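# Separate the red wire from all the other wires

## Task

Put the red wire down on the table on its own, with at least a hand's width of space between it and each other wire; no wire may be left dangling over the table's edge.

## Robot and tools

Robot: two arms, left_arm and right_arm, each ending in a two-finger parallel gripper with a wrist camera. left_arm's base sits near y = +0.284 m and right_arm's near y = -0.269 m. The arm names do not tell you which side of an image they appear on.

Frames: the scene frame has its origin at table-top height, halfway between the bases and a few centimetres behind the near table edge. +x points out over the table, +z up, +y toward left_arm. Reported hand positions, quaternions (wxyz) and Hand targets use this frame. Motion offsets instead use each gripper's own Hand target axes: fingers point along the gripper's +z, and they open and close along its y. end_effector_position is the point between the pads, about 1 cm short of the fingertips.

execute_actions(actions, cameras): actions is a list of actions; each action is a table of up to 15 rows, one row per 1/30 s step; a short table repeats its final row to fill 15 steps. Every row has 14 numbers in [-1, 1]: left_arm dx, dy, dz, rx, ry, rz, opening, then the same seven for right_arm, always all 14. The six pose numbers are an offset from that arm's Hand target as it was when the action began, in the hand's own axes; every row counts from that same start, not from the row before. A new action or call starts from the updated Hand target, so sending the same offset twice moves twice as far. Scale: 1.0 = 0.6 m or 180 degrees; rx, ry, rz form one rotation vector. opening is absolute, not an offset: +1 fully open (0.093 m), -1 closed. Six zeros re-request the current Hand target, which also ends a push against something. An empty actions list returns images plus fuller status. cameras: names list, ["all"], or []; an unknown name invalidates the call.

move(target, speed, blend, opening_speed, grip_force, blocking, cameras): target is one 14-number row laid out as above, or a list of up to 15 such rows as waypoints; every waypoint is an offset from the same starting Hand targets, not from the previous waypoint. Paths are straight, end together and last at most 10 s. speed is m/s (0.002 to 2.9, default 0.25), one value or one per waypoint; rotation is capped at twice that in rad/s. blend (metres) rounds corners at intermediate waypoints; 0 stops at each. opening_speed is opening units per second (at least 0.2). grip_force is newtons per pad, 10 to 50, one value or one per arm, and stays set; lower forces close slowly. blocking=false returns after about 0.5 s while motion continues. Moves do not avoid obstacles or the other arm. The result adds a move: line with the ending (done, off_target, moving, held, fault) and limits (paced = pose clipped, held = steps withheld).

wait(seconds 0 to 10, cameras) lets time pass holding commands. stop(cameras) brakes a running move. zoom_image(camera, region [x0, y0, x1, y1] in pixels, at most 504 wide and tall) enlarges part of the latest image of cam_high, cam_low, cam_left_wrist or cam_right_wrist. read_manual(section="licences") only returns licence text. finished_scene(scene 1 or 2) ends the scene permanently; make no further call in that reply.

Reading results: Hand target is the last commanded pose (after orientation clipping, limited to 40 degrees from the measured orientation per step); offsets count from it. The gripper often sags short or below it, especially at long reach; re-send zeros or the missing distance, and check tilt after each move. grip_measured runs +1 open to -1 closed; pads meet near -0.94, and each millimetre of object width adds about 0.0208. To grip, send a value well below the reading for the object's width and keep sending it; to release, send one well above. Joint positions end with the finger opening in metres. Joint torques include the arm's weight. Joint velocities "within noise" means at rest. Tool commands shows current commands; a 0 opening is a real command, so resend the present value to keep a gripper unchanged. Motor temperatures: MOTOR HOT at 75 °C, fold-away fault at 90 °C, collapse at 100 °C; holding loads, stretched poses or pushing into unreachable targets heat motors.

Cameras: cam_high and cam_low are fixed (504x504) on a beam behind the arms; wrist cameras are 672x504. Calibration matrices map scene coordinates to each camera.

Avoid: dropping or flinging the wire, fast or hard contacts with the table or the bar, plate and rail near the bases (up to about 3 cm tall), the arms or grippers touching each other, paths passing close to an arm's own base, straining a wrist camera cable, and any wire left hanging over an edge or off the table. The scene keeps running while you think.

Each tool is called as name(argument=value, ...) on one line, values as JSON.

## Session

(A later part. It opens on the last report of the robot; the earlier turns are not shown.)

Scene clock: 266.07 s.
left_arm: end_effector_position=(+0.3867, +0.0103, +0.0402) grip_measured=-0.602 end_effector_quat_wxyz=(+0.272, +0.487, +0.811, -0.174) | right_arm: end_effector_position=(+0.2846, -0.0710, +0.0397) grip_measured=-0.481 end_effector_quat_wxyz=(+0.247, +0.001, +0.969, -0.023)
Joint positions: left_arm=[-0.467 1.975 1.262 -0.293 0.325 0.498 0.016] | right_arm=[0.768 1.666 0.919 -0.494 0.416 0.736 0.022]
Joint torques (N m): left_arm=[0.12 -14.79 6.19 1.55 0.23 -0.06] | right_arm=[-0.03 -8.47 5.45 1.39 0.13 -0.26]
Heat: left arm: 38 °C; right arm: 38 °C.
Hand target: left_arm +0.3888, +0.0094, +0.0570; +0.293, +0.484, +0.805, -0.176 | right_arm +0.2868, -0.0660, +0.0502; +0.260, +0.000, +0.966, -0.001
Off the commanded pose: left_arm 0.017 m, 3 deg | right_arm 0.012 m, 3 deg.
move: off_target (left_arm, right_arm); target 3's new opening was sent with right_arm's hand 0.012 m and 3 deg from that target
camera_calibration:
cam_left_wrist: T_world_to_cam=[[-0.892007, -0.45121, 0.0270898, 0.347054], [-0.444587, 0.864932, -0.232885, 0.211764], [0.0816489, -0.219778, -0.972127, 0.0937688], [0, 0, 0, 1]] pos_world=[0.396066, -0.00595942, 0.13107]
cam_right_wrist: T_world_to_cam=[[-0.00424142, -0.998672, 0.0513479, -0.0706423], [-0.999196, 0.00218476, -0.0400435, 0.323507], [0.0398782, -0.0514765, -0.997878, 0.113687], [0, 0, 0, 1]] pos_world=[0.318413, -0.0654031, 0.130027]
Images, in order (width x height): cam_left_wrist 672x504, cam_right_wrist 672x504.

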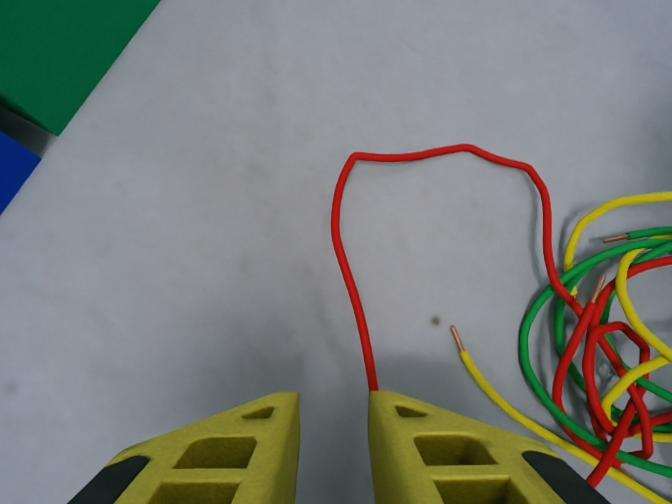

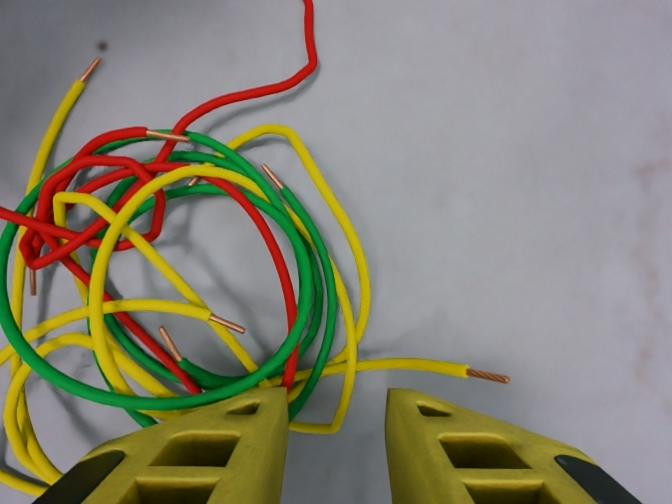

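move(target=[[0.0758,-0.0755,-0.1792,0.03,0.07,0.057,-0.5,-0.0954,0,-0.0219,-0.007,0.04,-0.012,-0.5],[0.0317,-0.2155,-0.0983,0.0594,0.1370,0.1142,-0.3,-0.1388,0.0017,0.0802,-0.0139,0.083,-0.024,-0.6]], speed=0.2, blend=[0.04,0], cameras=["cam_left_wrist","cam_right_wrist"])

Scene clock: 271.33 s.
left_arm: end_effector_position=(+0.2745, +0.0397, +0.1001) grip_measured=-0.502 end_effector_quat_wxyz=(+0.159, +0.626, +0.754, -0.123) | right_arm: end_effector_position=(+0.3583, -0.0725, +0.0594) grip_measured=-0.499 end_effector_quat_wxyz=(+0.151, -0.029, +0.988, -0.001)
Joint positions: left_arm=[-0.595 1.678 1.25 -0.834 0.225 0.727 0.021] | right_arm=[0.543 1.889 1.352 -0.768 0.189 0.497 0.021]
Joint torques (N m): left_arm=[0.14 -8.46 6.91 0.91 0.17 0.02] | right_arm=[-0.14 -6.6 9.59 0.99 -0.06 -0.28]
Heat: left arm: 38 °C; right arm: 37 °C.
Hand target: left_arm +0.2737, +0.0407, +0.0994; +0.157, +0.625, +0.755, -0.122 (not the last commanded pose) | right_arm +0.3655, -0.0653, +0.0637; +0.154, -0.035, +0.987, +0.009 (not the last commanded pose)
Tool commands: left_gripper/opening=-0.5 right_gripper/opening=-0.5
Off the commanded pose: left_arm 0.052 m, 10 deg | right_arm 0.027 m, 3 deg.
move: held (left_arm; a check stopped the path), off_target (right_arm; braked when a check withheld steps of left_arm); path passed 1 of 2 targets; target 2's new opening was not sent; limits=held
pose unreachable (left arm): on one or more control steps of this call, first in action 0 (counted from 0), this arm could not follow its commanded pose, so it was not sent that pose on those steps. It may still have moved: this result reports where it is.
cause: moving toward the commanded pose would bring a part of the arm too close to another arm (this arm's wrist camera and the right arm's wrist (the part past joint 4), 18 mm apart when this arm was first held).
camera_calibration:
cam_left_wrist: T_world_to_cam=[[-0.984405, -0.175919, -0.000408331, 0.275762], [-0.175891, 0.9842, 0.0203202, 0.0465856], [-0.00317283, 0.0200751, -0.999793, 0.184174], [0, 0, 0, 1]] pos_world=[0.280239, -0.00103504, 0.183302]
cam_right_wrist: T_world_to_cam=[[0.066657, -0.997632, 0.0169253, -0.0961003], [-0.985815, -0.0632298, 0.155467, 0.376761], [-0.154029, -0.0270482, -0.987696, 0.200977], [0, 0, 0, 1]] pos_world=[0.408778, -0.0666142, 0.141557]
Images, in order (width x height): cam_left_wrist 672x504, cam_right_wrist 672x504.

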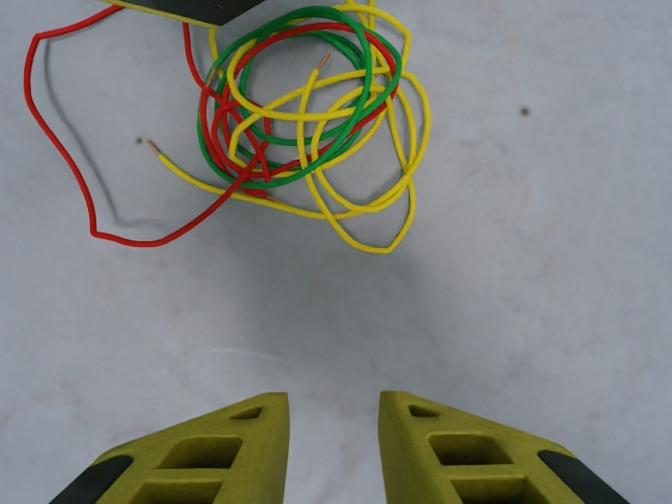

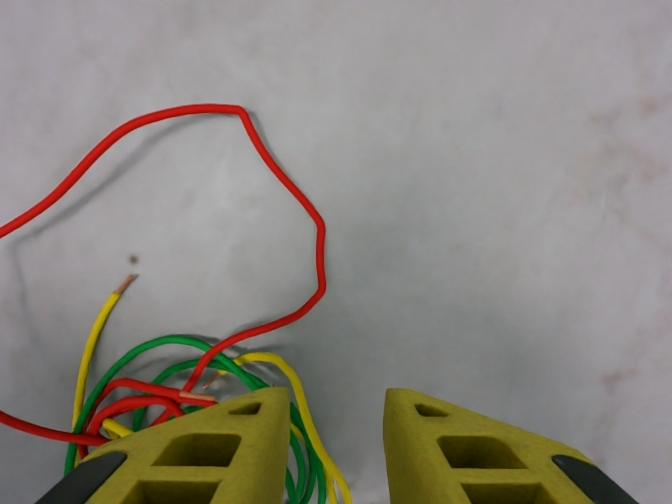

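zoom_image(camera="cam_left_wrist", region=[180, 0, 450, 260])

Scaled by 1.867 from the camera's 672x504 image, which has a finer 960x720 frame.

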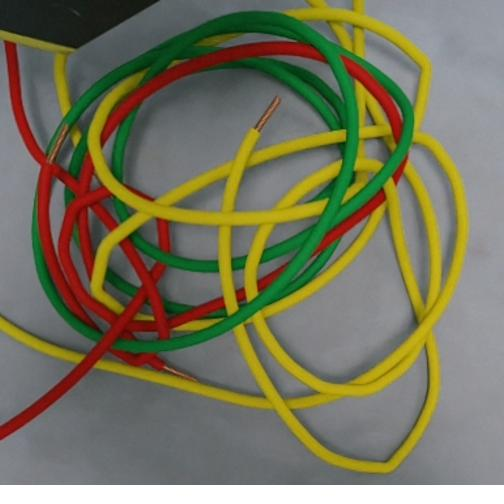

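move(target=[-0.0802,-0.0542,0.1183,0.0162,-0.095,0.0384,-0.4,-0.0240,0.0050,0.0600,0,0,0,-0.6], speed=0.15, cameras=["cam_left_wrist","cam_right_wrist"])

Scene clock: 276.77 s.
left_arm: end_effector_position=(+0.2612, -0.0320, +0.0581) grip_measured=-0.402 end_effector_quat_wxyz=(+0.263, +0.647, +0.683, -0.214) | right_arm: end_effector_position=(+0.3777, -0.0694, +0.0299) grip_measured=-0.599 end_effector_quat_wxyz=(+0.142, -0.031, +0.989, -0.006)
Joint positions: left_arm=[-0.683 1.749 1.012 -0.289 0.403 0.695 0.026] | right_arm=[0.519 2.004 1.396 -0.713 0.182 0.472 0.016]
Joint torques (N m): left_arm=[-0.92 -7.5 6.16 1.52 0.37 -0.06] | right_arm=[-0.27 -7.15 9.44 1.18 -0.06 -0.27]
Heat: left arm: 37 °C; right arm: 38 °C.
Hand target: left_arm +0.2557, -0.0360, +0.0523; +0.258, +0.648, +0.681, -0.223 | right_arm +0.3899, -0.0604, +0.0338; +0.154, -0.035, +0.987, +0.009
Off the commanded pose: left_arm 0.009 m, 1 deg | right_arm 0.016 m, 2 deg.
move: off_target (right_arm)
camera_calibration:
cam_left_wrist: T_world_to_cam=[[-0.9976, -0.0571372, -0.03912, 0.259577], [-0.0448583, 0.963618, -0.263493, 0.097273], [0.052752, -0.261105, -0.963868, 0.117954], [0, 0, 0, 1]] pos_world=[0.257095, -0.048104, 0.149478]
cam_right_wrist: T_world_to_cam=[[0.069644, -0.997234, 0.0259651, -0.0952093], [-0.982856, -0.064139, 0.172861, 0.398948], [-0.170718, -0.0375587, -0.984604, 0.180297], [0, 0, 0, 1]] pos_world=[0.429518, -0.0625861, 0.111031]
Images, in order (width x height): cam_left_wrist 672x504, cam_right_wrist 672x504.

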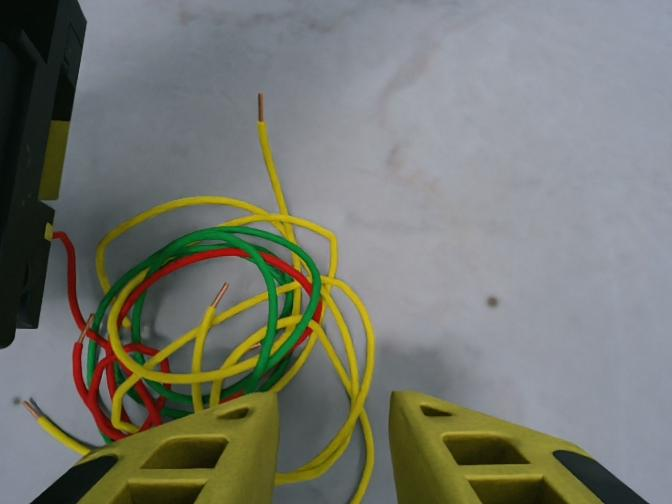

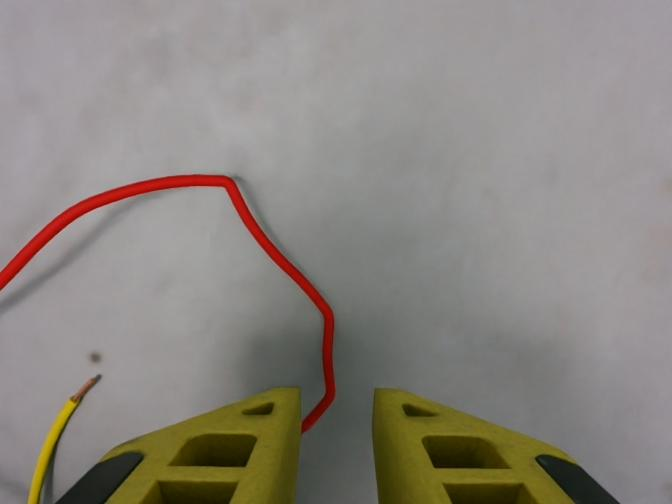

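move(target=[[0.0460,-0.0102,0.0562,0,0,0,-0.4,0.003,0,0.031,0,0,0,-0.6],[0.0460,-0.0102,0.0562,0,0,0,-1,0.003,0,0.031,0,0,0,-1]], speed=0.08, cameras=["cam_left_wrist","cam_right_wrist"])

Scene clock: 279.03 s.
left_arm: end_effector_position=(+0.2578, -0.0344, +0.0165) grip_measured=-0.966 end_effector_quat_wxyz=(+0.267, +0.646, +0.681, -0.217) | right_arm: end_effector_position=(+0.3867, -0.0656, +0.0171) grip_measured=-0.976 end_effector_quat_wxyz=(+0.149, -0.030, +0.988, -0.001)
Joint positions: left_arm=[-0.688 1.837 0.92 -0.099 0.406 0.689 0] | right_arm=[0.513 2.043 1.396 -0.655 0.179 0.466 0]
Joint torques (N m): left_arm=[-0.98 -7.43 5.55 1.5 0.32 -0.06] | right_arm=[-0.28 -7.41 7.9 1.23 -0.04 -0.26]
Heat: left arm: 37 °C; right arm: 38 °C.
Hand target: left_arm +0.2511, -0.0367, +0.0086; +0.258, +0.648, +0.681, -0.223 | right_arm +0.3938, -0.0600, +0.0156; +0.154, -0.035, +0.987, +0.009
Off the commanded pose: left_arm 0.011 m, 1 deg | right_arm 0.009 m, 1 deg.
move: off_target (left_arm)
camera_calibration:
cam_left_wrist: T_world_to_cam=[[-0.997627, -0.0556385, -0.0405636, 0.254412], [-0.0425469, 0.96131, -0.272163, 0.0879712], [0.054137, -0.269791, -0.961396, 0.0766779], [0, 0, 0, 1]] pos_world=[0.2534, -0.0497255, 0.10798]
cam_right_wrist: T_world_to_cam=[[0.0695745, -0.997431, 0.0170421, -0.0915775], [-0.98525, -0.0660274, 0.15787, 0.411342], [-0.156339, -0.0277744, -0.987313, 0.16462], [0, 0, 0, 1]] pos_world=[0.437383, -0.0596101, 0.099154]
Images, in order (width x height): cam_left_wrist 672x504, cam_right_wrist 672x504.

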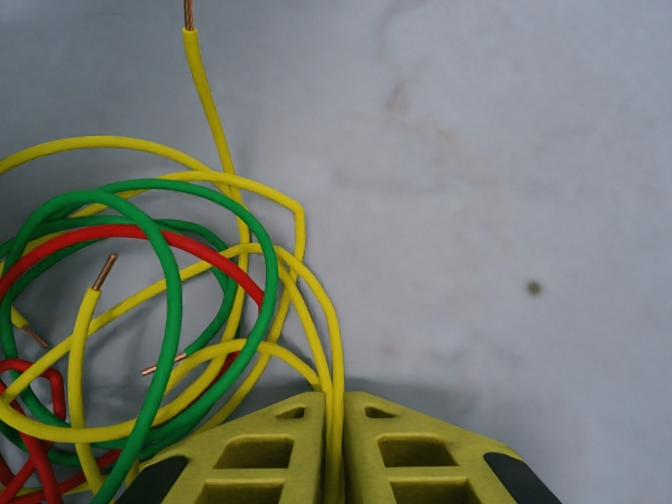

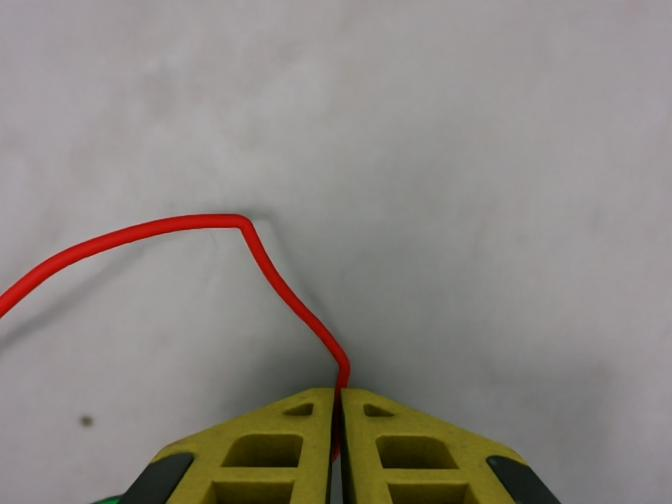

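move(target=[0,0,0,0,0,0,-1,-0.0998,-0.0875,0.0173,0,0,0,-1], speed=0.06, cameras=["cam_left_wrist","cam_right_wrist"])

Scene clock: 281.17 s.
left_arm: end_effector_position=(+0.2595, -0.0359, +0.0180) grip_measured=-0.966 end_effector_quat_wxyz=(+0.272, +0.646, +0.679, -0.216) | right_arm: end_effector_position=(+0.4456, -0.1120, +0.0207) grip_measured=-0.976 end_effector_quat_wxyz=(+0.142, -0.031, +0.989, +0.002)
Joint positions: left_arm=[-0.688 1.837 0.92 -0.087 0.406 0.689 0] | right_arm=[0.342 2.15 1.589 -0.726 0.12 0.301 0]
Joint torques (N m): left_arm=[-0.99 -7.46 5.56 1.39 0.32 -0.07] | right_arm=[-0.34 -8.18 9.76 1.15 -0.01 -0.26]
Heat: left arm: 37 °C; right arm: 38 °C.
Hand target: left_arm +0.2511, -0.0367, +0.0086; +0.258, +0.648, +0.681, -0.223 | right_arm +0.4576, -0.1080, +0.0236; +0.154, -0.035, +0.987, +0.009
Off the commanded pose: left_arm 0.013 m, 2 deg | right_arm 0.013 m, 2 deg.
move: off_target (left_arm, right_arm)
camera_calibration:
cam_left_wrist: T_world_to_cam=[[-0.997199, -0.0565157, -0.0489997, 0.256224], [-0.040597, 0.959126, -0.280051, 0.0893722], [0.0628242, -0.277277, -0.958734, 0.0749825], [0, 0, 0, 1]] pos_world=[0.254424, -0.0504476, 0.109472]
cam_right_wrist: T_world_to_cam=[[0.0711982, -0.99742, 0.00914355, -0.142499], [-0.982796, -0.0685822, 0.171488, 0.464062], [-0.170419, -0.0211959, -0.985144, 0.183038], [0, 0, 0, 1]] pos_world=[0.497417, -0.106425, 0.102041]
Images, in order (width x height): cam_left_wrist 672x504, cam_right_wrist 672x504.

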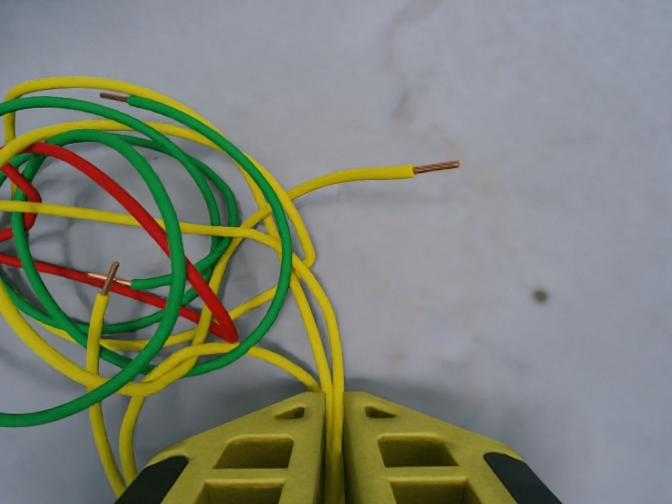

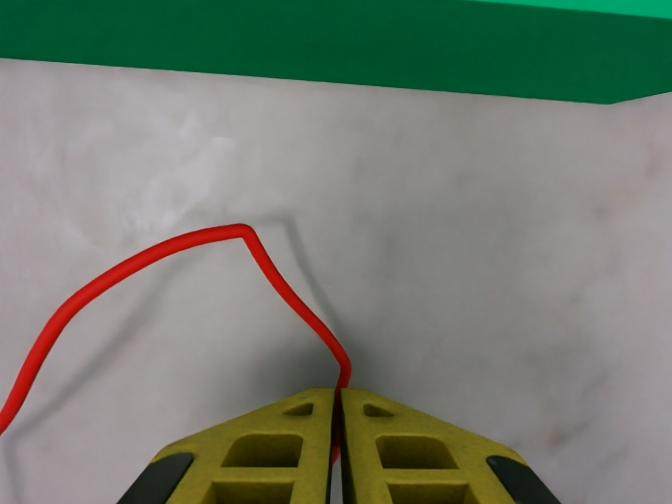

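wait(seconds=0, cameras=["cam_high", "cam_low"])

zoom_image(camera="cam_high", region=[120, 160, 240, 270])

zoom_image(camera="cam_low", region=[120, 220, 290, 330])

Scene clock: 281.37 s.
left_arm: end_effector_position=(+0.2595, -0.0359, +0.0180) grip_measured=-0.966 end_effector_quat_wxyz=(+0.272, +0.646, +0.679, -0.216) | right_arm: end_effector_position=(+0.4457, -0.1120, +0.0208) grip_measured=-0.976 end_effector_quat_wxyz=(+0.143, -0.031, +0.989, +0.002)
Joint positions: left_arm=[-0.688 1.837 0.92 -0.087 0.406 0.689 0] | right_arm=[0.342 2.15 1.59 -0.726 0.12 0.301 0]
Joint torques (N m): left_arm=[-0.99 -7.46 5.56 1.4 0.32 -0.06] | right_arm=[-0.36 -8.18 9.78 1.16 0 -0.27]
Heat: left arm: 36 °C; right arm: 38 °C.
Hand target: left_arm +0.2511, -0.0367, +0.0086; +0.258, +0.648, +0.681, -0.223 | right_arm +0.4577, -0.1080, +0.0237; +0.154, -0.035, +0.987, +0.009
Tool commands: left_gripper/opening=-1.0 right_gripper/opening=-1.0
Off the commanded pose: left_arm 0.013 m, 2 deg | right_arm 0.013 m, 2 deg.
Images, in order (width x height): cam_high 504x504, cam_low 504x504.

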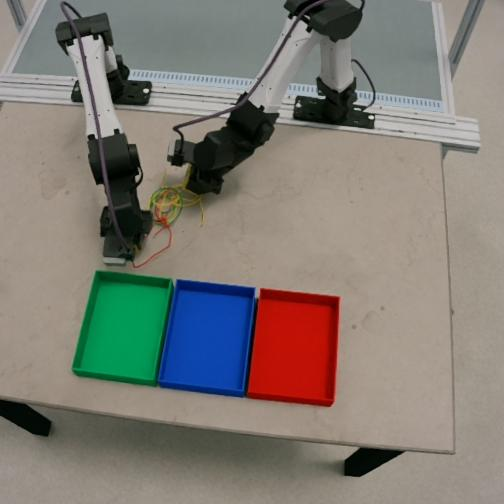

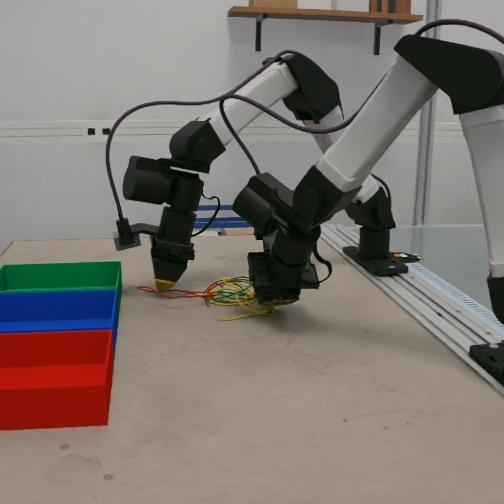

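Scaled by 4.200 from the camera's 504x504 image, which has a finer 720x720 frame.

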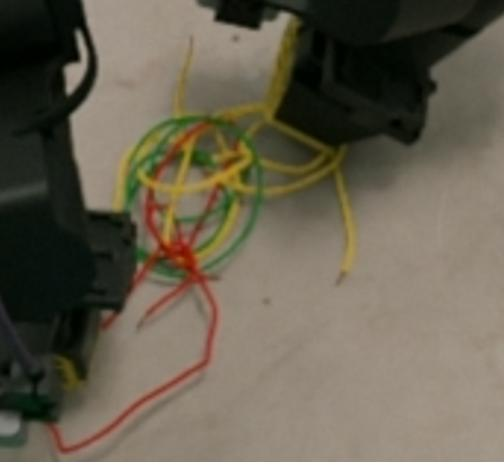

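Scaled by 2.965 from the camera's 504x504 image, which has a finer 720x720 frame.

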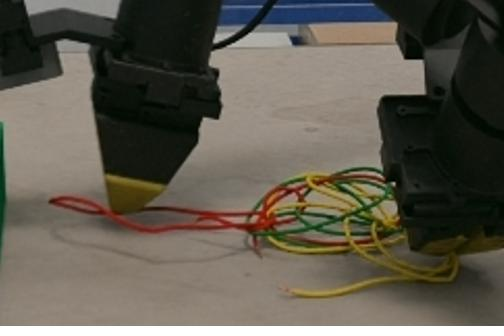

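move(target=[0,0,0,0,0,0,-1,0.0338,-0.1477,-0.0172,0,0,0,-1], speed=0.07, cameras=["cam_high","cam_low","cam_left_wrist"])

zoom_image(camera="cam_high", region=[120, 160, 240, 270])

zoom_image(camera="cam_low", region=[120, 240, 290, 330])

Scene clock: 283.63 s.
left_arm: end_effector_position=(+0.2624, -0.0383, +0.0205) grip_measured=-0.966 end_effector_quat_wxyz=(+0.282, +0.646, +0.676, -0.216) | right_arm: end_effector_position=(+0.4396, -0.1851, +0.0159) grip_measured=-0.976 end_effector_quat_wxyz=(+0.137, -0.038, +0.989, +0.025)
Joint positions: left_arm=[-0.688 1.837 0.92 -0.067 0.406 0.689 0] | right_arm=[0.155 2.053 1.425 -0.645 0.017 0.114 0]
Joint torques (N m): left_arm=[-0.96 -7.51 5.57 1.22 0.31 -0.06] | right_arm=[-1.26 -11.75 4.94 1.19 0.37 -0.29]
Heat: left arm: 36 °C; right arm: 38 °C.
Hand target: left_arm +0.2511, -0.0367, +0.0086; +0.258, +0.648, +0.681, -0.223 | right_arm +0.4416, -0.1980, +0.0267; +0.154, -0.035, +0.987, +0.009
Off the commanded pose: left_arm 0.016 m, 3 deg | right_arm 0.017 m, 3 deg.
move: off_target (left_arm, right_arm)
camera_calibration:
cam_left_wrist: T_world_to_cam=[[-0.996317, -0.0580644, -0.063099, 0.259092], [-0.0371078, 0.955335, -0.293187, 0.0917287], [0.0773044, -0.289766, -0.953971, 0.0721373], [0, 0, 0, 1]] pos_world=[0.255965, -0.0516847, 0.112059]
Images, in order (width x height): cam_high 504x504, cam_low 504x504, cam_left_wrist 672x504.

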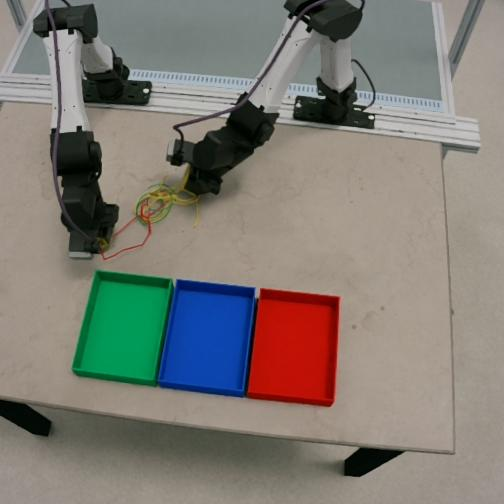

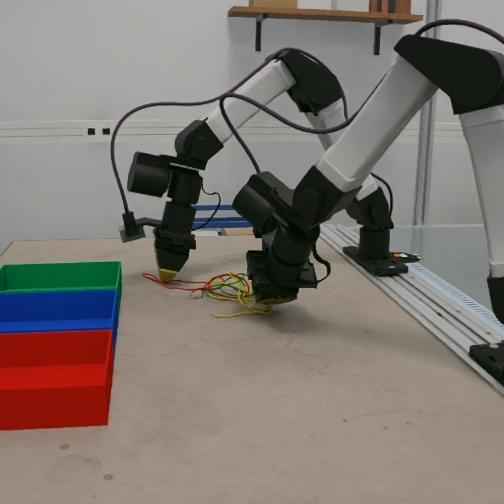

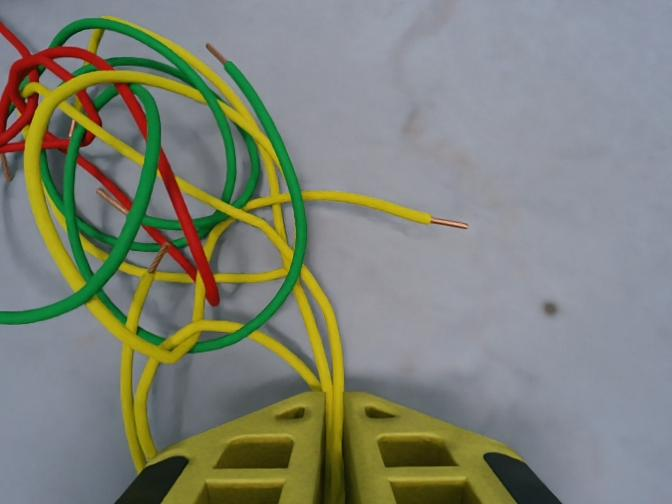

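Scaled by 4.200 from the camera's 504x504 image, which has a finer 720x720 frame.

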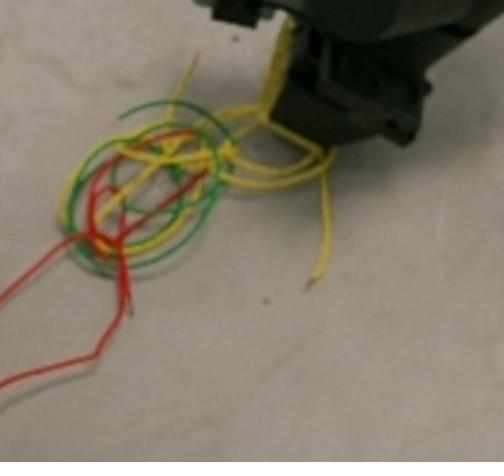

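Scaled by 2.965 from the camera's 504x504 image, which has a finer 720x720 frame.

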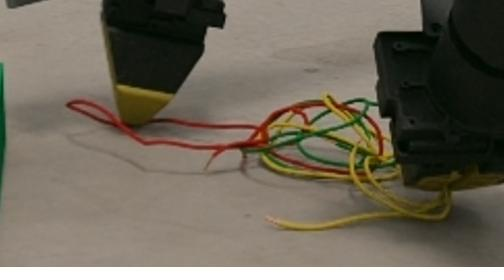

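move(target=[[0,0,0,0,0,0,-1,0,0,0,0,0,0,-0.5],[0,0,0,0,0,0,-1,-0.0203,0,-0.0634,0,0,0,-0.5],[0,0,0,0,0,0,-1,0.1391,0.1361,-0.1717,-0.034,-0.044,-0.106,-0.5]], speed=[0.1,0.15,0.2], blend=[0,0.02,0], cameras=["cam_right_wrist"])

Scene clock: 286.93 s.
left_arm: end_effector_position=(+0.2609, -0.0371, +0.0192) grip_measured=-0.966 end_effector_quat_wxyz=(+0.277, +0.646, +0.678, -0.216) | right_arm: end_effector_position=(+0.3230, -0.1251, +0.0909) grip_measured=-0.501 end_effector_quat_wxyz=(+0.197, -0.200, +0.959, +0.040)
Joint positions: left_arm=[-0.688 1.837 0.92 -0.077 0.406 0.689 0] | right_arm=[0.406 1.535 1.037 -0.657 0.043 0.023 0.021]
Joint torques (N m): left_arm=[-0.99 -7.5 5.56 1.32 0.32 -0.06] | right_arm=[0.34 -7.57 5.93 1.58 0.16 -0.28]
Heat: left arm: 36 °C; right arm: 38 °C.
Hand target: left_arm +0.2511, -0.0367, +0.0086; +0.258, +0.648, +0.681, -0.223 | right_arm +0.3252, -0.1250, +0.0999; +0.219, -0.206, +0.953, +0.038
Off the commanded pose: left_arm 0.014 m, 2 deg | right_arm 0.009 m, 3 deg.
move: off_target (left_arm, right_arm)
camera_calibration:
cam_right_wrist: T_world_to_cam=[[0.407075, -0.913359, 0.00804952, -0.245406], [-0.912268, -0.40612, 0.0532292, 0.276366], [-0.0453483, -0.0290116, -0.99855, 0.190885], [0, 0, 0, 1]] pos_world=[0.360675, -0.106368, 0.177873]
Images, in order (width x height): cam_right_wrist 672x504.

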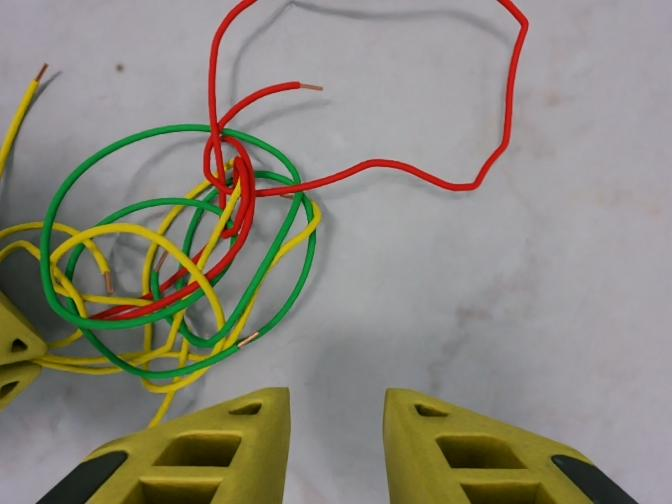

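Great view. Zooming in.

zoom_image(camera="cam_right_wrist", region=[180, 70, 340, 250])

zoom_image(camera="cam_right_wrist", region=[30, 120, 270, 390])

zoom_image(camera="cam_right_wrist", region=[195, 115, 265, 195])

Scaled by 2.800 from the camera's 672x504 image, which has a finer 960x720 frame.

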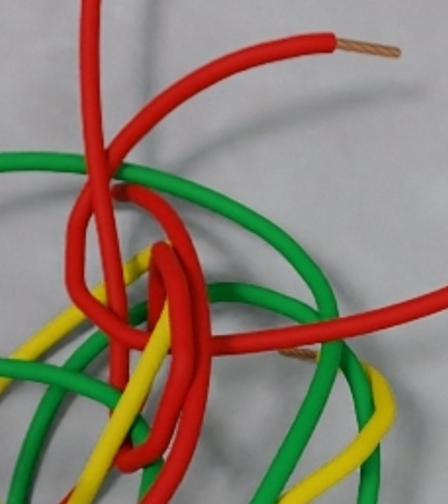

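Scaled by 1.867 from the camera's 672x504 image, which has a finer 960x720 frame.

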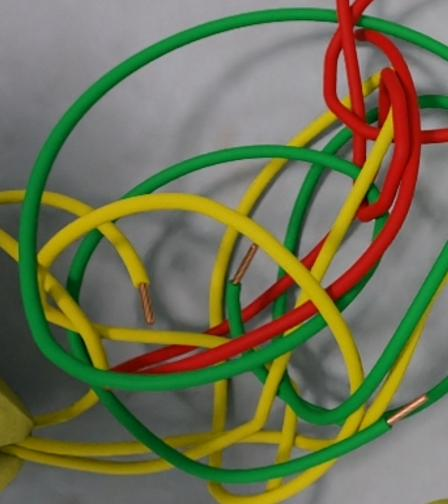

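Scaled by 6.300 from the camera's 672x504 image, which has a finer 960x720 frame.

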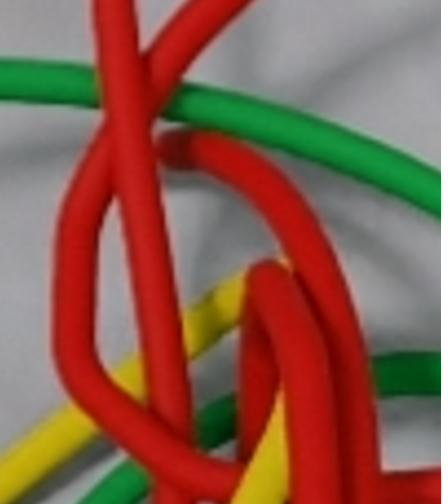

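move(target=[0,0,0,0,0,0,-1,-0.0962,-0.1058,0.1555,0.041,0.041,0.085,-0.55], speed=0.2, cameras=["cam_right_wrist"])

Scene clock: 289.70 s.
left_arm: end_effector_position=(+0.2609, -0.0371, +0.0192) grip_measured=-0.966 end_effector_quat_wxyz=(+0.277, +0.646, +0.678, -0.216) | right_arm: end_effector_position=(+0.4258, -0.1466, +0.0374) grip_measured=-0.549 end_effector_quat_wxyz=(+0.153, -0.074, +0.985, -0.004)
Joint positions: left_arm=[-0.688 1.837 0.92 -0.077 0.406 0.689 0] | right_arm=[0.282 1.999 1.423 -0.683 0.107 0.153 0.019]
Joint torques (N m): left_arm=[-0.99 -7.47 5.57 1.32 0.32 -0.07] | right_arm=[-0.12 -7.49 9.62 1.1 0.23 0]
Heat: left arm: 36 °C; right arm: 37 °C.
Hand target: left_arm +0.2511, -0.0367, +0.0086; +0.258, +0.648, +0.681, -0.223 | right_arm +0.4359, -0.1463, +0.0420; +0.163, -0.065, +0.984, -0.008
Off the commanded pose: left_arm 0.014 m, 2 deg | right_arm 0.011 m, 2 deg.
move: off_target (left_arm, right_arm)
camera_calibration:
cam_right_wrist: T_world_to_cam=[[0.154993, -0.987289, 0.0351715, -0.210887], [-0.97724, -0.148001, 0.151977, 0.426065], [-0.144839, -0.0579263, -0.987758, 0.17918], [0, 0, 0, 1]] pos_world=[0.475006, -0.134769, 0.119652]
Images, in order (width x height): cam_right_wrist 672x504.

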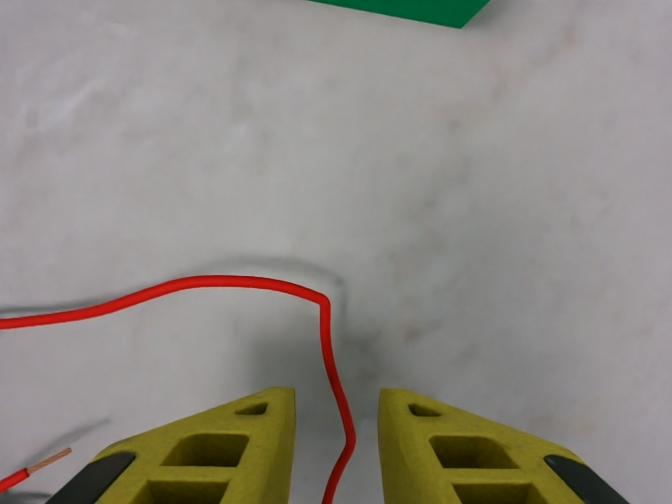

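move(target=[[0,0,0,0,0,0,-1,0.0136,0.0016,0.0402,0,0,0,-0.55],[0,0,0,0,0,0,-1,0.0136,0.0016,0.0402,0,0,0,-1],[0,0,0,0,0,0,-1,-0.0123,-0.1365,0.0402,0,0,0,-1]], speed=[0.08,0.08,0.07], cameras=["cam_high","cam_right_wrist","cam_left_wrist"])

zoom_image(camera="cam_high", region=[90, 160, 230, 270])

Scene clock: 293.43 s.
left_arm: end_effector_position=(+0.2609, -0.0371, +0.0192) grip_measured=-0.966 end_effector_quat_wxyz=(+0.277, +0.646, +0.678, -0.216) | right_arm: end_effector_position=(+0.4467, -0.2267, +0.0208) grip_measured=-0.974 end_effector_quat_wxyz=(+0.149, -0.060, +0.987, -0.010)
Joint positions: left_arm=[-0.688 1.837 0.92 -0.077 0.406 0.689 0] | right_arm=[0.076 2.034 1.414 -0.634 0.059 -0.016 0]
Joint torques (N m): left_arm=[-0.99 -7.49 5.56 1.32 0.31 -0.06] | right_arm=[-0.44 -7.23 9.89 1.26 -0.04 -0.29]
Heat: left arm: 35 °C; right arm: 37 °C.
Hand target: left_arm +0.2511, -0.0367, +0.0086; +0.258, +0.648, +0.681, -0.223 | right_arm +0.4607, -0.2262, +0.0244; +0.163, -0.065, +0.984, -0.008
Off the commanded pose: left_arm 0.014 m, 2 deg | right_arm 0.015 m, 2 deg.
move: off_target (left_arm, right_arm)
camera_calibration:
cam_left_wrist: T_world_to_cam=[[-0.996799, -0.0572511, -0.0558008, 0.257585], [-0.0389538, 0.95733, -0.28636, 0.090544], [0.0698142, -0.28327, -0.956496, 0.0736688], [0, 0, 0, 1]] pos_world=[0.255144, -0.0510654, 0.110766]
cam_right_wrist: T_world_to_cam=[[0.12549, -0.991198, 0.0421641, -0.280462], [-0.980075, -0.117262, 0.160322, 0.4452], [-0.153967, -0.0614429, -0.986164, 0.164463], [0, 0, 0, 1]] pos_world=[0.496846, -0.215683, 0.102637]
Images, in order (width x height): cam_high 504x504, cam_left_wrist 672x504, cam_right_wrist 672x504.

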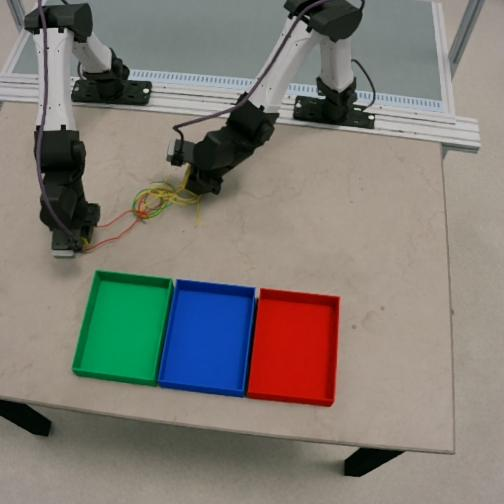

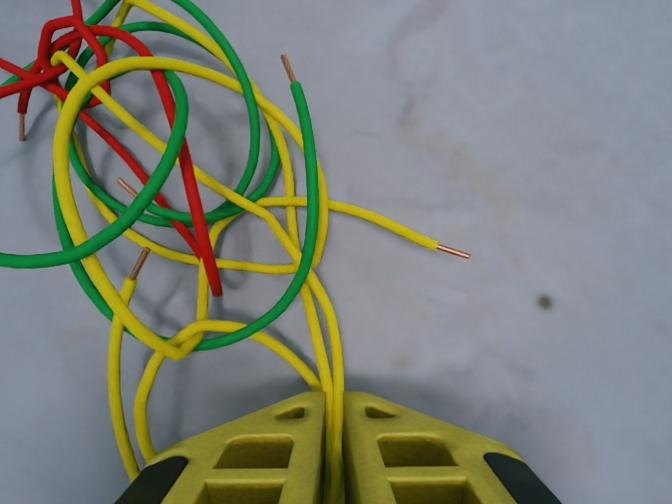

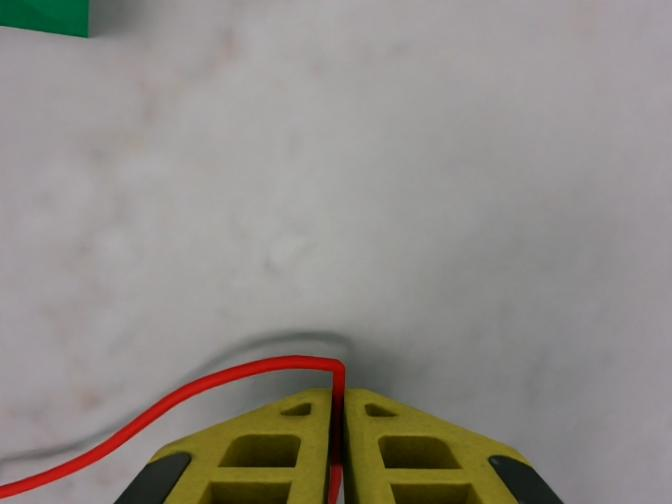

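Scaled by 3.600 from the camera's 504x504 image, which has a finer 720x720 frame.

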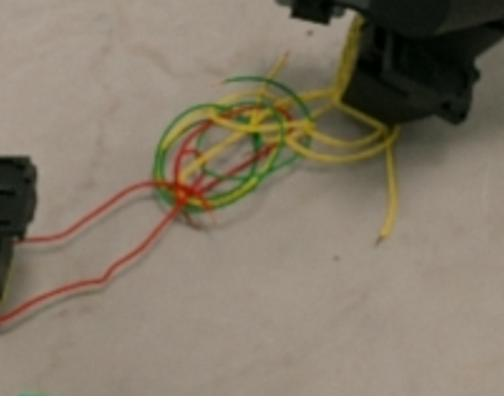

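move(target=[[0,0,0,0,0,0,-1,0,0,0,0,0,0,-0.5],[0,0,0,0,0,0,-1,-0.0213,-0.0025,-0.063,0,0,0,-0.5],[0,0,0,0,0,0,-1,0.1548,0.1748,-0.1920,-0.0356,-0.043,-0.105,-0.5]], speed=[0.1,0.15,0.2], blend=[0,0.02,0], cameras=["cam_right_wrist"])

zoom_image(camera="cam_right_wrist", region=[150, 60, 350, 240])

Scene clock: 296.13 s.
left_arm: end_effector_position=(+0.2609, -0.0370, +0.0191) grip_measured=-0.966 end_effector_quat_wxyz=(+0.277, +0.646, +0.678, -0.216) | right_arm: end_effector_position=(+0.3222, -0.1369, +0.0916) grip_measured=-0.501 end_effector_quat_wxyz=(+0.202, -0.231, +0.951, +0.021)
Joint positions: left_arm=[-0.688 1.837 0.92 -0.078 0.406 0.689 0] | right_arm=[0.384 1.51 1.014 -0.655 0.059 -0.068 0.021]
Joint torques (N m): left_arm=[-0.99 -7.5 5.56 1.32 0.32 -0.06] | right_arm=[0.36 -7.23 6.02 1.57 -0.01 -0.22]
Heat: left arm: 35 °C; right arm: 38 °C.
Hand target: left_arm +0.2511, -0.0367, +0.0086; +0.258, +0.648, +0.681, -0.223 | right_arm +0.3235, -0.1350, +0.0999; +0.222, -0.235, +0.946, +0.025
Off the commanded pose: left_arm 0.014 m, 2 deg | right_arm 0.009 m, 2 deg.
move: off_target (left_arm); blend cut to 0.0198 m at target 2
camera_calibration:
cam_right_wrist: T_world_to_cam=[[0.456374, -0.887827, 0.0590343, -0.272842], [-0.889574, -0.453805, 0.0521394, 0.257103], [-0.0195007, -0.0763105, -0.996893, 0.176191], [0, 0, 0, 1]] pos_world=[0.356666, -0.112117, 0.178346]
Images, in order (width x height): cam_right_wrist 672x504.

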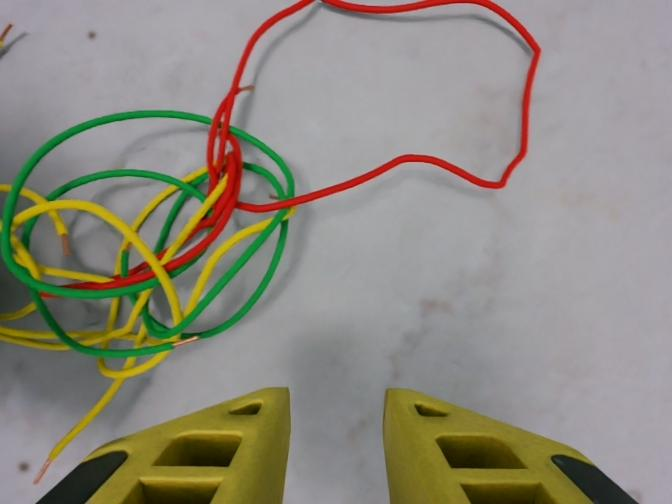

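Scaled by 2.520 from the camera's 672x504 image, which has a finer 960x720 frame.

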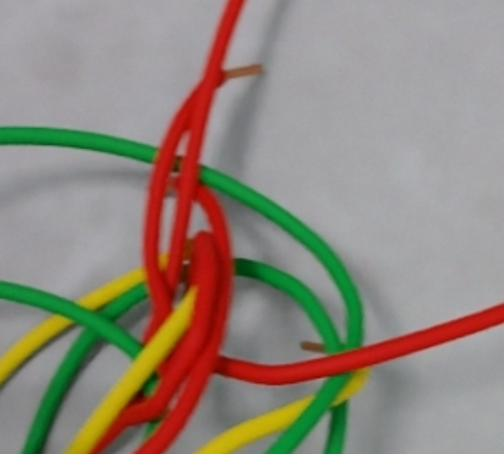

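move(target=[0,0,0,0,0,0,-1,-0.0597,-0.0232,0.1298,0.1238,0.0480,0.3526,-0.55], speed=0.3, cameras=["cam_right_wrist"])

Scene clock: 299.70 s.
left_arm: end_effector_position=(+0.2609, -0.0370, +0.0191) grip_measured=-0.966 end_effector_quat_wxyz=(+0.277, +0.646, +0.678, -0.216) | right_arm: end_effector_position=(+0.3824, -0.1227, +0.0436) grip_measured=-0.549 end_effector_quat_wxyz=(+0.136, +0.332, +0.932, -0.051)
Joint positions: left_arm=[-0.688 1.837 0.92 -0.078 0.406 0.689 0] | right_arm=[0.449 2.024 1.493 -0.919 0.298 1.157 0.019]
Joint torques (N m): left_arm=[-0.98 -7.47 5.55 1.32 0.32 -0.06] | right_arm=[0.38 -7.06 9.11 0.58 0.51 -0.02]
Heat: left arm: 35 °C; right arm: 38 °C.
Hand target: left_arm +0.2511, -0.0367, +0.0086; +0.258, +0.648, +0.681, -0.223 | right_arm +0.3899, -0.1202, +0.0460; +0.147, +0.338, +0.928, -0.054
Off the commanded pose: left_arm 0.014 m, 2 deg | right_arm 0.008 m, 2 deg.
move: off_target (left_arm)
camera_calibration:
cam_right_wrist: T_world_to_cam=[[-0.625482, -0.780184, 0.00917872, 0.144143], [-0.768315, 0.61793, 0.166895, 0.399696], [-0.135881, 0.0973379, -0.985932, 0.195933], [0, 0, 0, 1]] pos_world=[0.423875, -0.153598, 0.125147]
Images, in order (width x height): cam_right_wrist 672x504.

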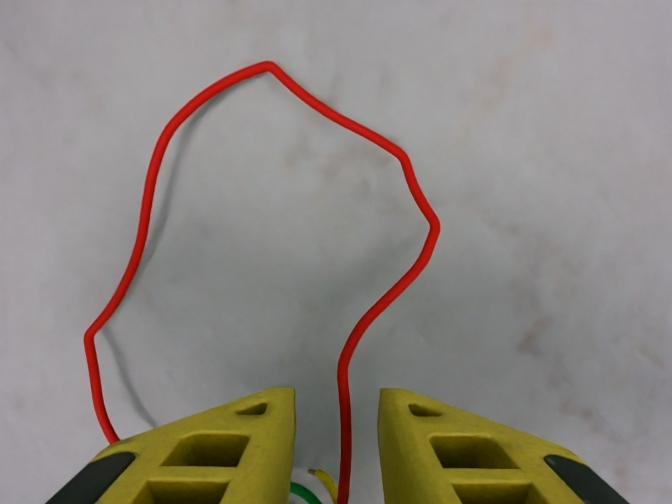

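move(target=[[0,0,0,0,0,0,-1,0.0315,0,0.0432,0,0,0,-0.55],[0,0,0,0,0,0,-1,0.0315,0,0.0432,0,0,0,-1],[0,0,0,0,0,0,-1,-0.0983,0,0.0748,0,0,0,-1]], speed=[0.08,0.08,0.07], cameras=["cam_high","cam_right_wrist","cam_low"])

zoom_image(camera="cam_high", region=[90, 160, 230, 270])

zoom_image(camera="cam_low", region=[120, 240, 290, 330])

Scene clock: 303.50 s.
left_arm: end_effector_position=(+0.2608, -0.0370, +0.0191) grip_measured=-0.966 end_effector_quat_wxyz=(+0.277, +0.646, +0.678, -0.216) | right_arm: end_effector_position=(+0.4359, -0.1693, +0.0211) grip_measured=-0.974 end_effector_quat_wxyz=(+0.144, +0.344, +0.926, -0.058)
Joint positions: left_arm=[-0.688 1.837 0.92 -0.078 0.406 0.689 0] | right_arm=[0.297 2.151 1.598 -0.85 0.301 1.025 0]
Joint torques (N m): left_arm=[-0.99 -7.49 5.56 1.32 0.32 -0.07] | right_arm=[0.1 -7.98 9.2 0.71 0.2 -0.27]
Heat: left arm: 34 °C; right arm: 38 °C.
Hand target: left_arm +0.2511, -0.0367, +0.0086; +0.258, +0.648, +0.681, -0.223 | right_arm +0.4435, -0.1653, +0.0216; +0.147, +0.338, +0.928, -0.054
Off the commanded pose: left_arm 0.014 m, 2 deg | right_arm 0.009 m, 1 deg.
move: off_target (left_arm)
camera_calibration:
cam_right_wrist: T_world_to_cam=[[-0.646686, -0.762641, 0.013271, 0.153697], [-0.753324, 0.641319, 0.145644, 0.471323], [-0.119585, 0.0841883, -0.989248, 0.176251], [0, 0, 0, 1]] pos_world=[0.475529, -0.199891, 0.103671]
Images, in order (width x height): cam_high 504x504, cam_low 504x504, cam_right_wrist 672x504.

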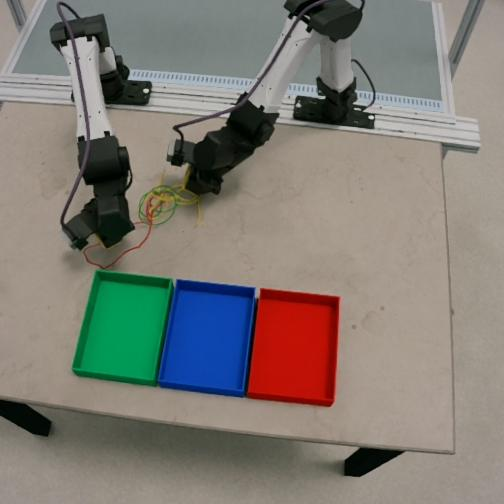

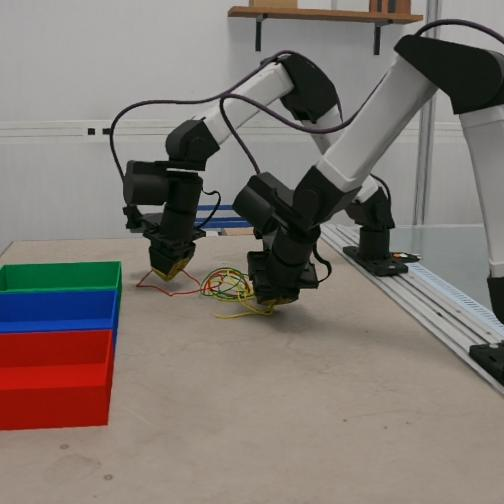

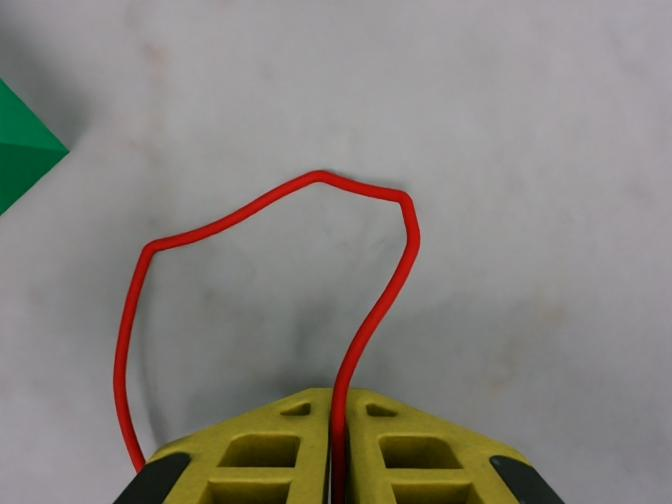

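Scaled by 3.600 from the camera's 504x504 image, which has a finer 720x720 frame.

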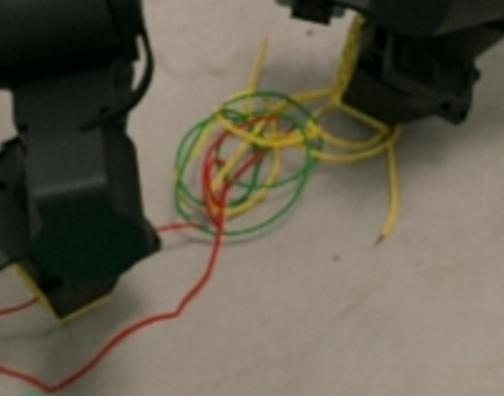

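Scaled by 2.965 from the camera's 504x504 image, which has a finer 720x720 frame.

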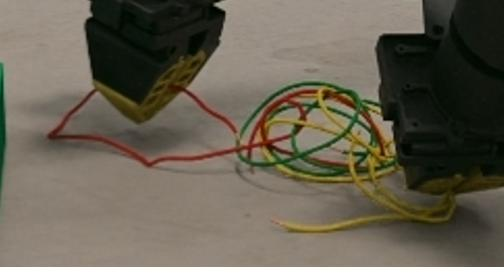

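move(target=[0,0,0,0,0,0,-1,-0.0400,-0.0300,0.0000,0,0,0,-1], speed=0.1, cameras=["cam_high","cam_low"])

zoom_image(camera="cam_high", region=[90, 170, 210, 270])

zoom_image(camera="cam_low", region=[120, 250, 260, 320])

Scene clock: 304.77 s.
left_arm: end_effector_position=(+0.2608, -0.0370, +0.0191) grip_measured=-0.966 end_effector_quat_wxyz=(+0.277, +0.646, +0.678, -0.216) | right_arm: end_effector_position=(+0.4415, -0.1987, +0.0200) grip_measured=-0.974 end_effector_quat_wxyz=(+0.137, +0.344, +0.927, -0.066)
Joint positions: left_arm=[-0.688 1.837 0.92 -0.078 0.406 0.689 0] | right_arm=[0.228 2.151 1.598 -0.851 0.294 0.955 0]
Joint torques (N m): left_arm=[-0.98 -7.49 5.57 1.32 0.32 -0.06] | right_arm=[0.2 -9.96 8.47 0.74 0.13 -0.26]
Heat: left arm: 34 °C; right arm: 38 °C.
Hand target: left_arm +0.2511, -0.0367, +0.0086; +0.258, +0.648, +0.681, -0.223 | right_arm +0.4493, -0.1937, +0.0290; +0.147, +0.338, +0.928, -0.054
Off the commanded pose: left_arm 0.014 m, 2 deg | right_arm 0.013 m, 2 deg.
move: off_target (left_arm, right_arm)
Images, in order (width x height): cam_high 504x504, cam_low 504x504.

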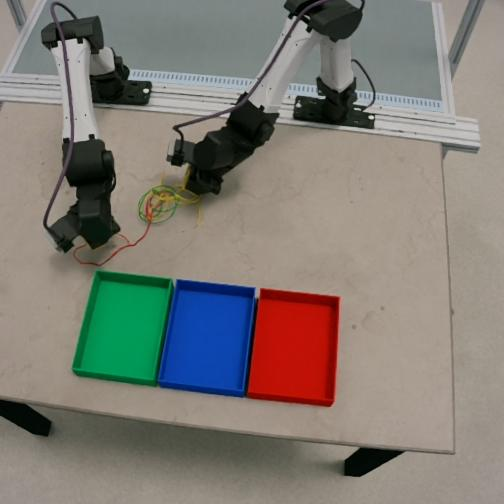

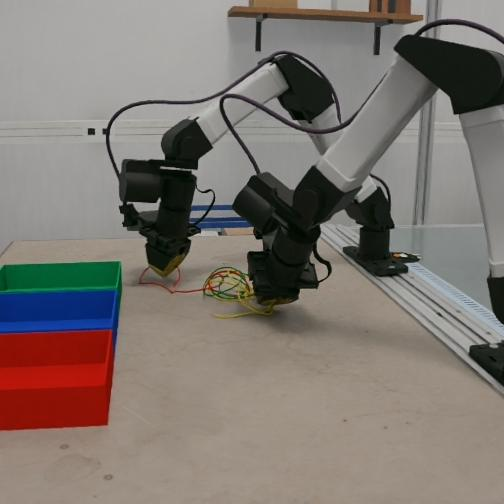

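Scaled by 4.200 from the camera's 504x504 image, which has a finer 720x720 frame.

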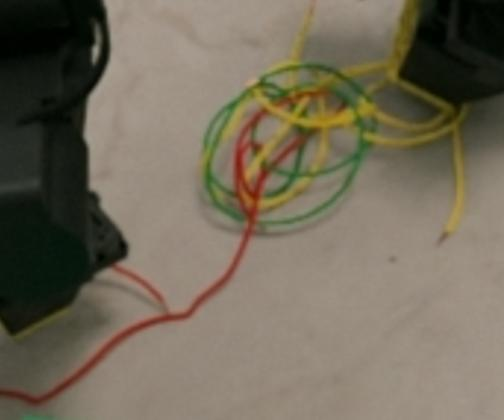

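Scaled by 3.600 from the camera's 504x504 image, which has a finer 720x720 frame.

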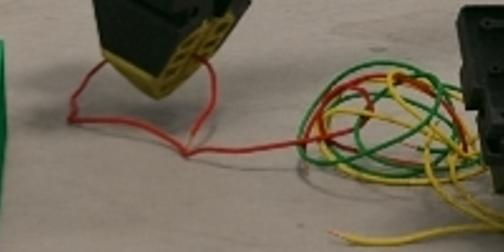

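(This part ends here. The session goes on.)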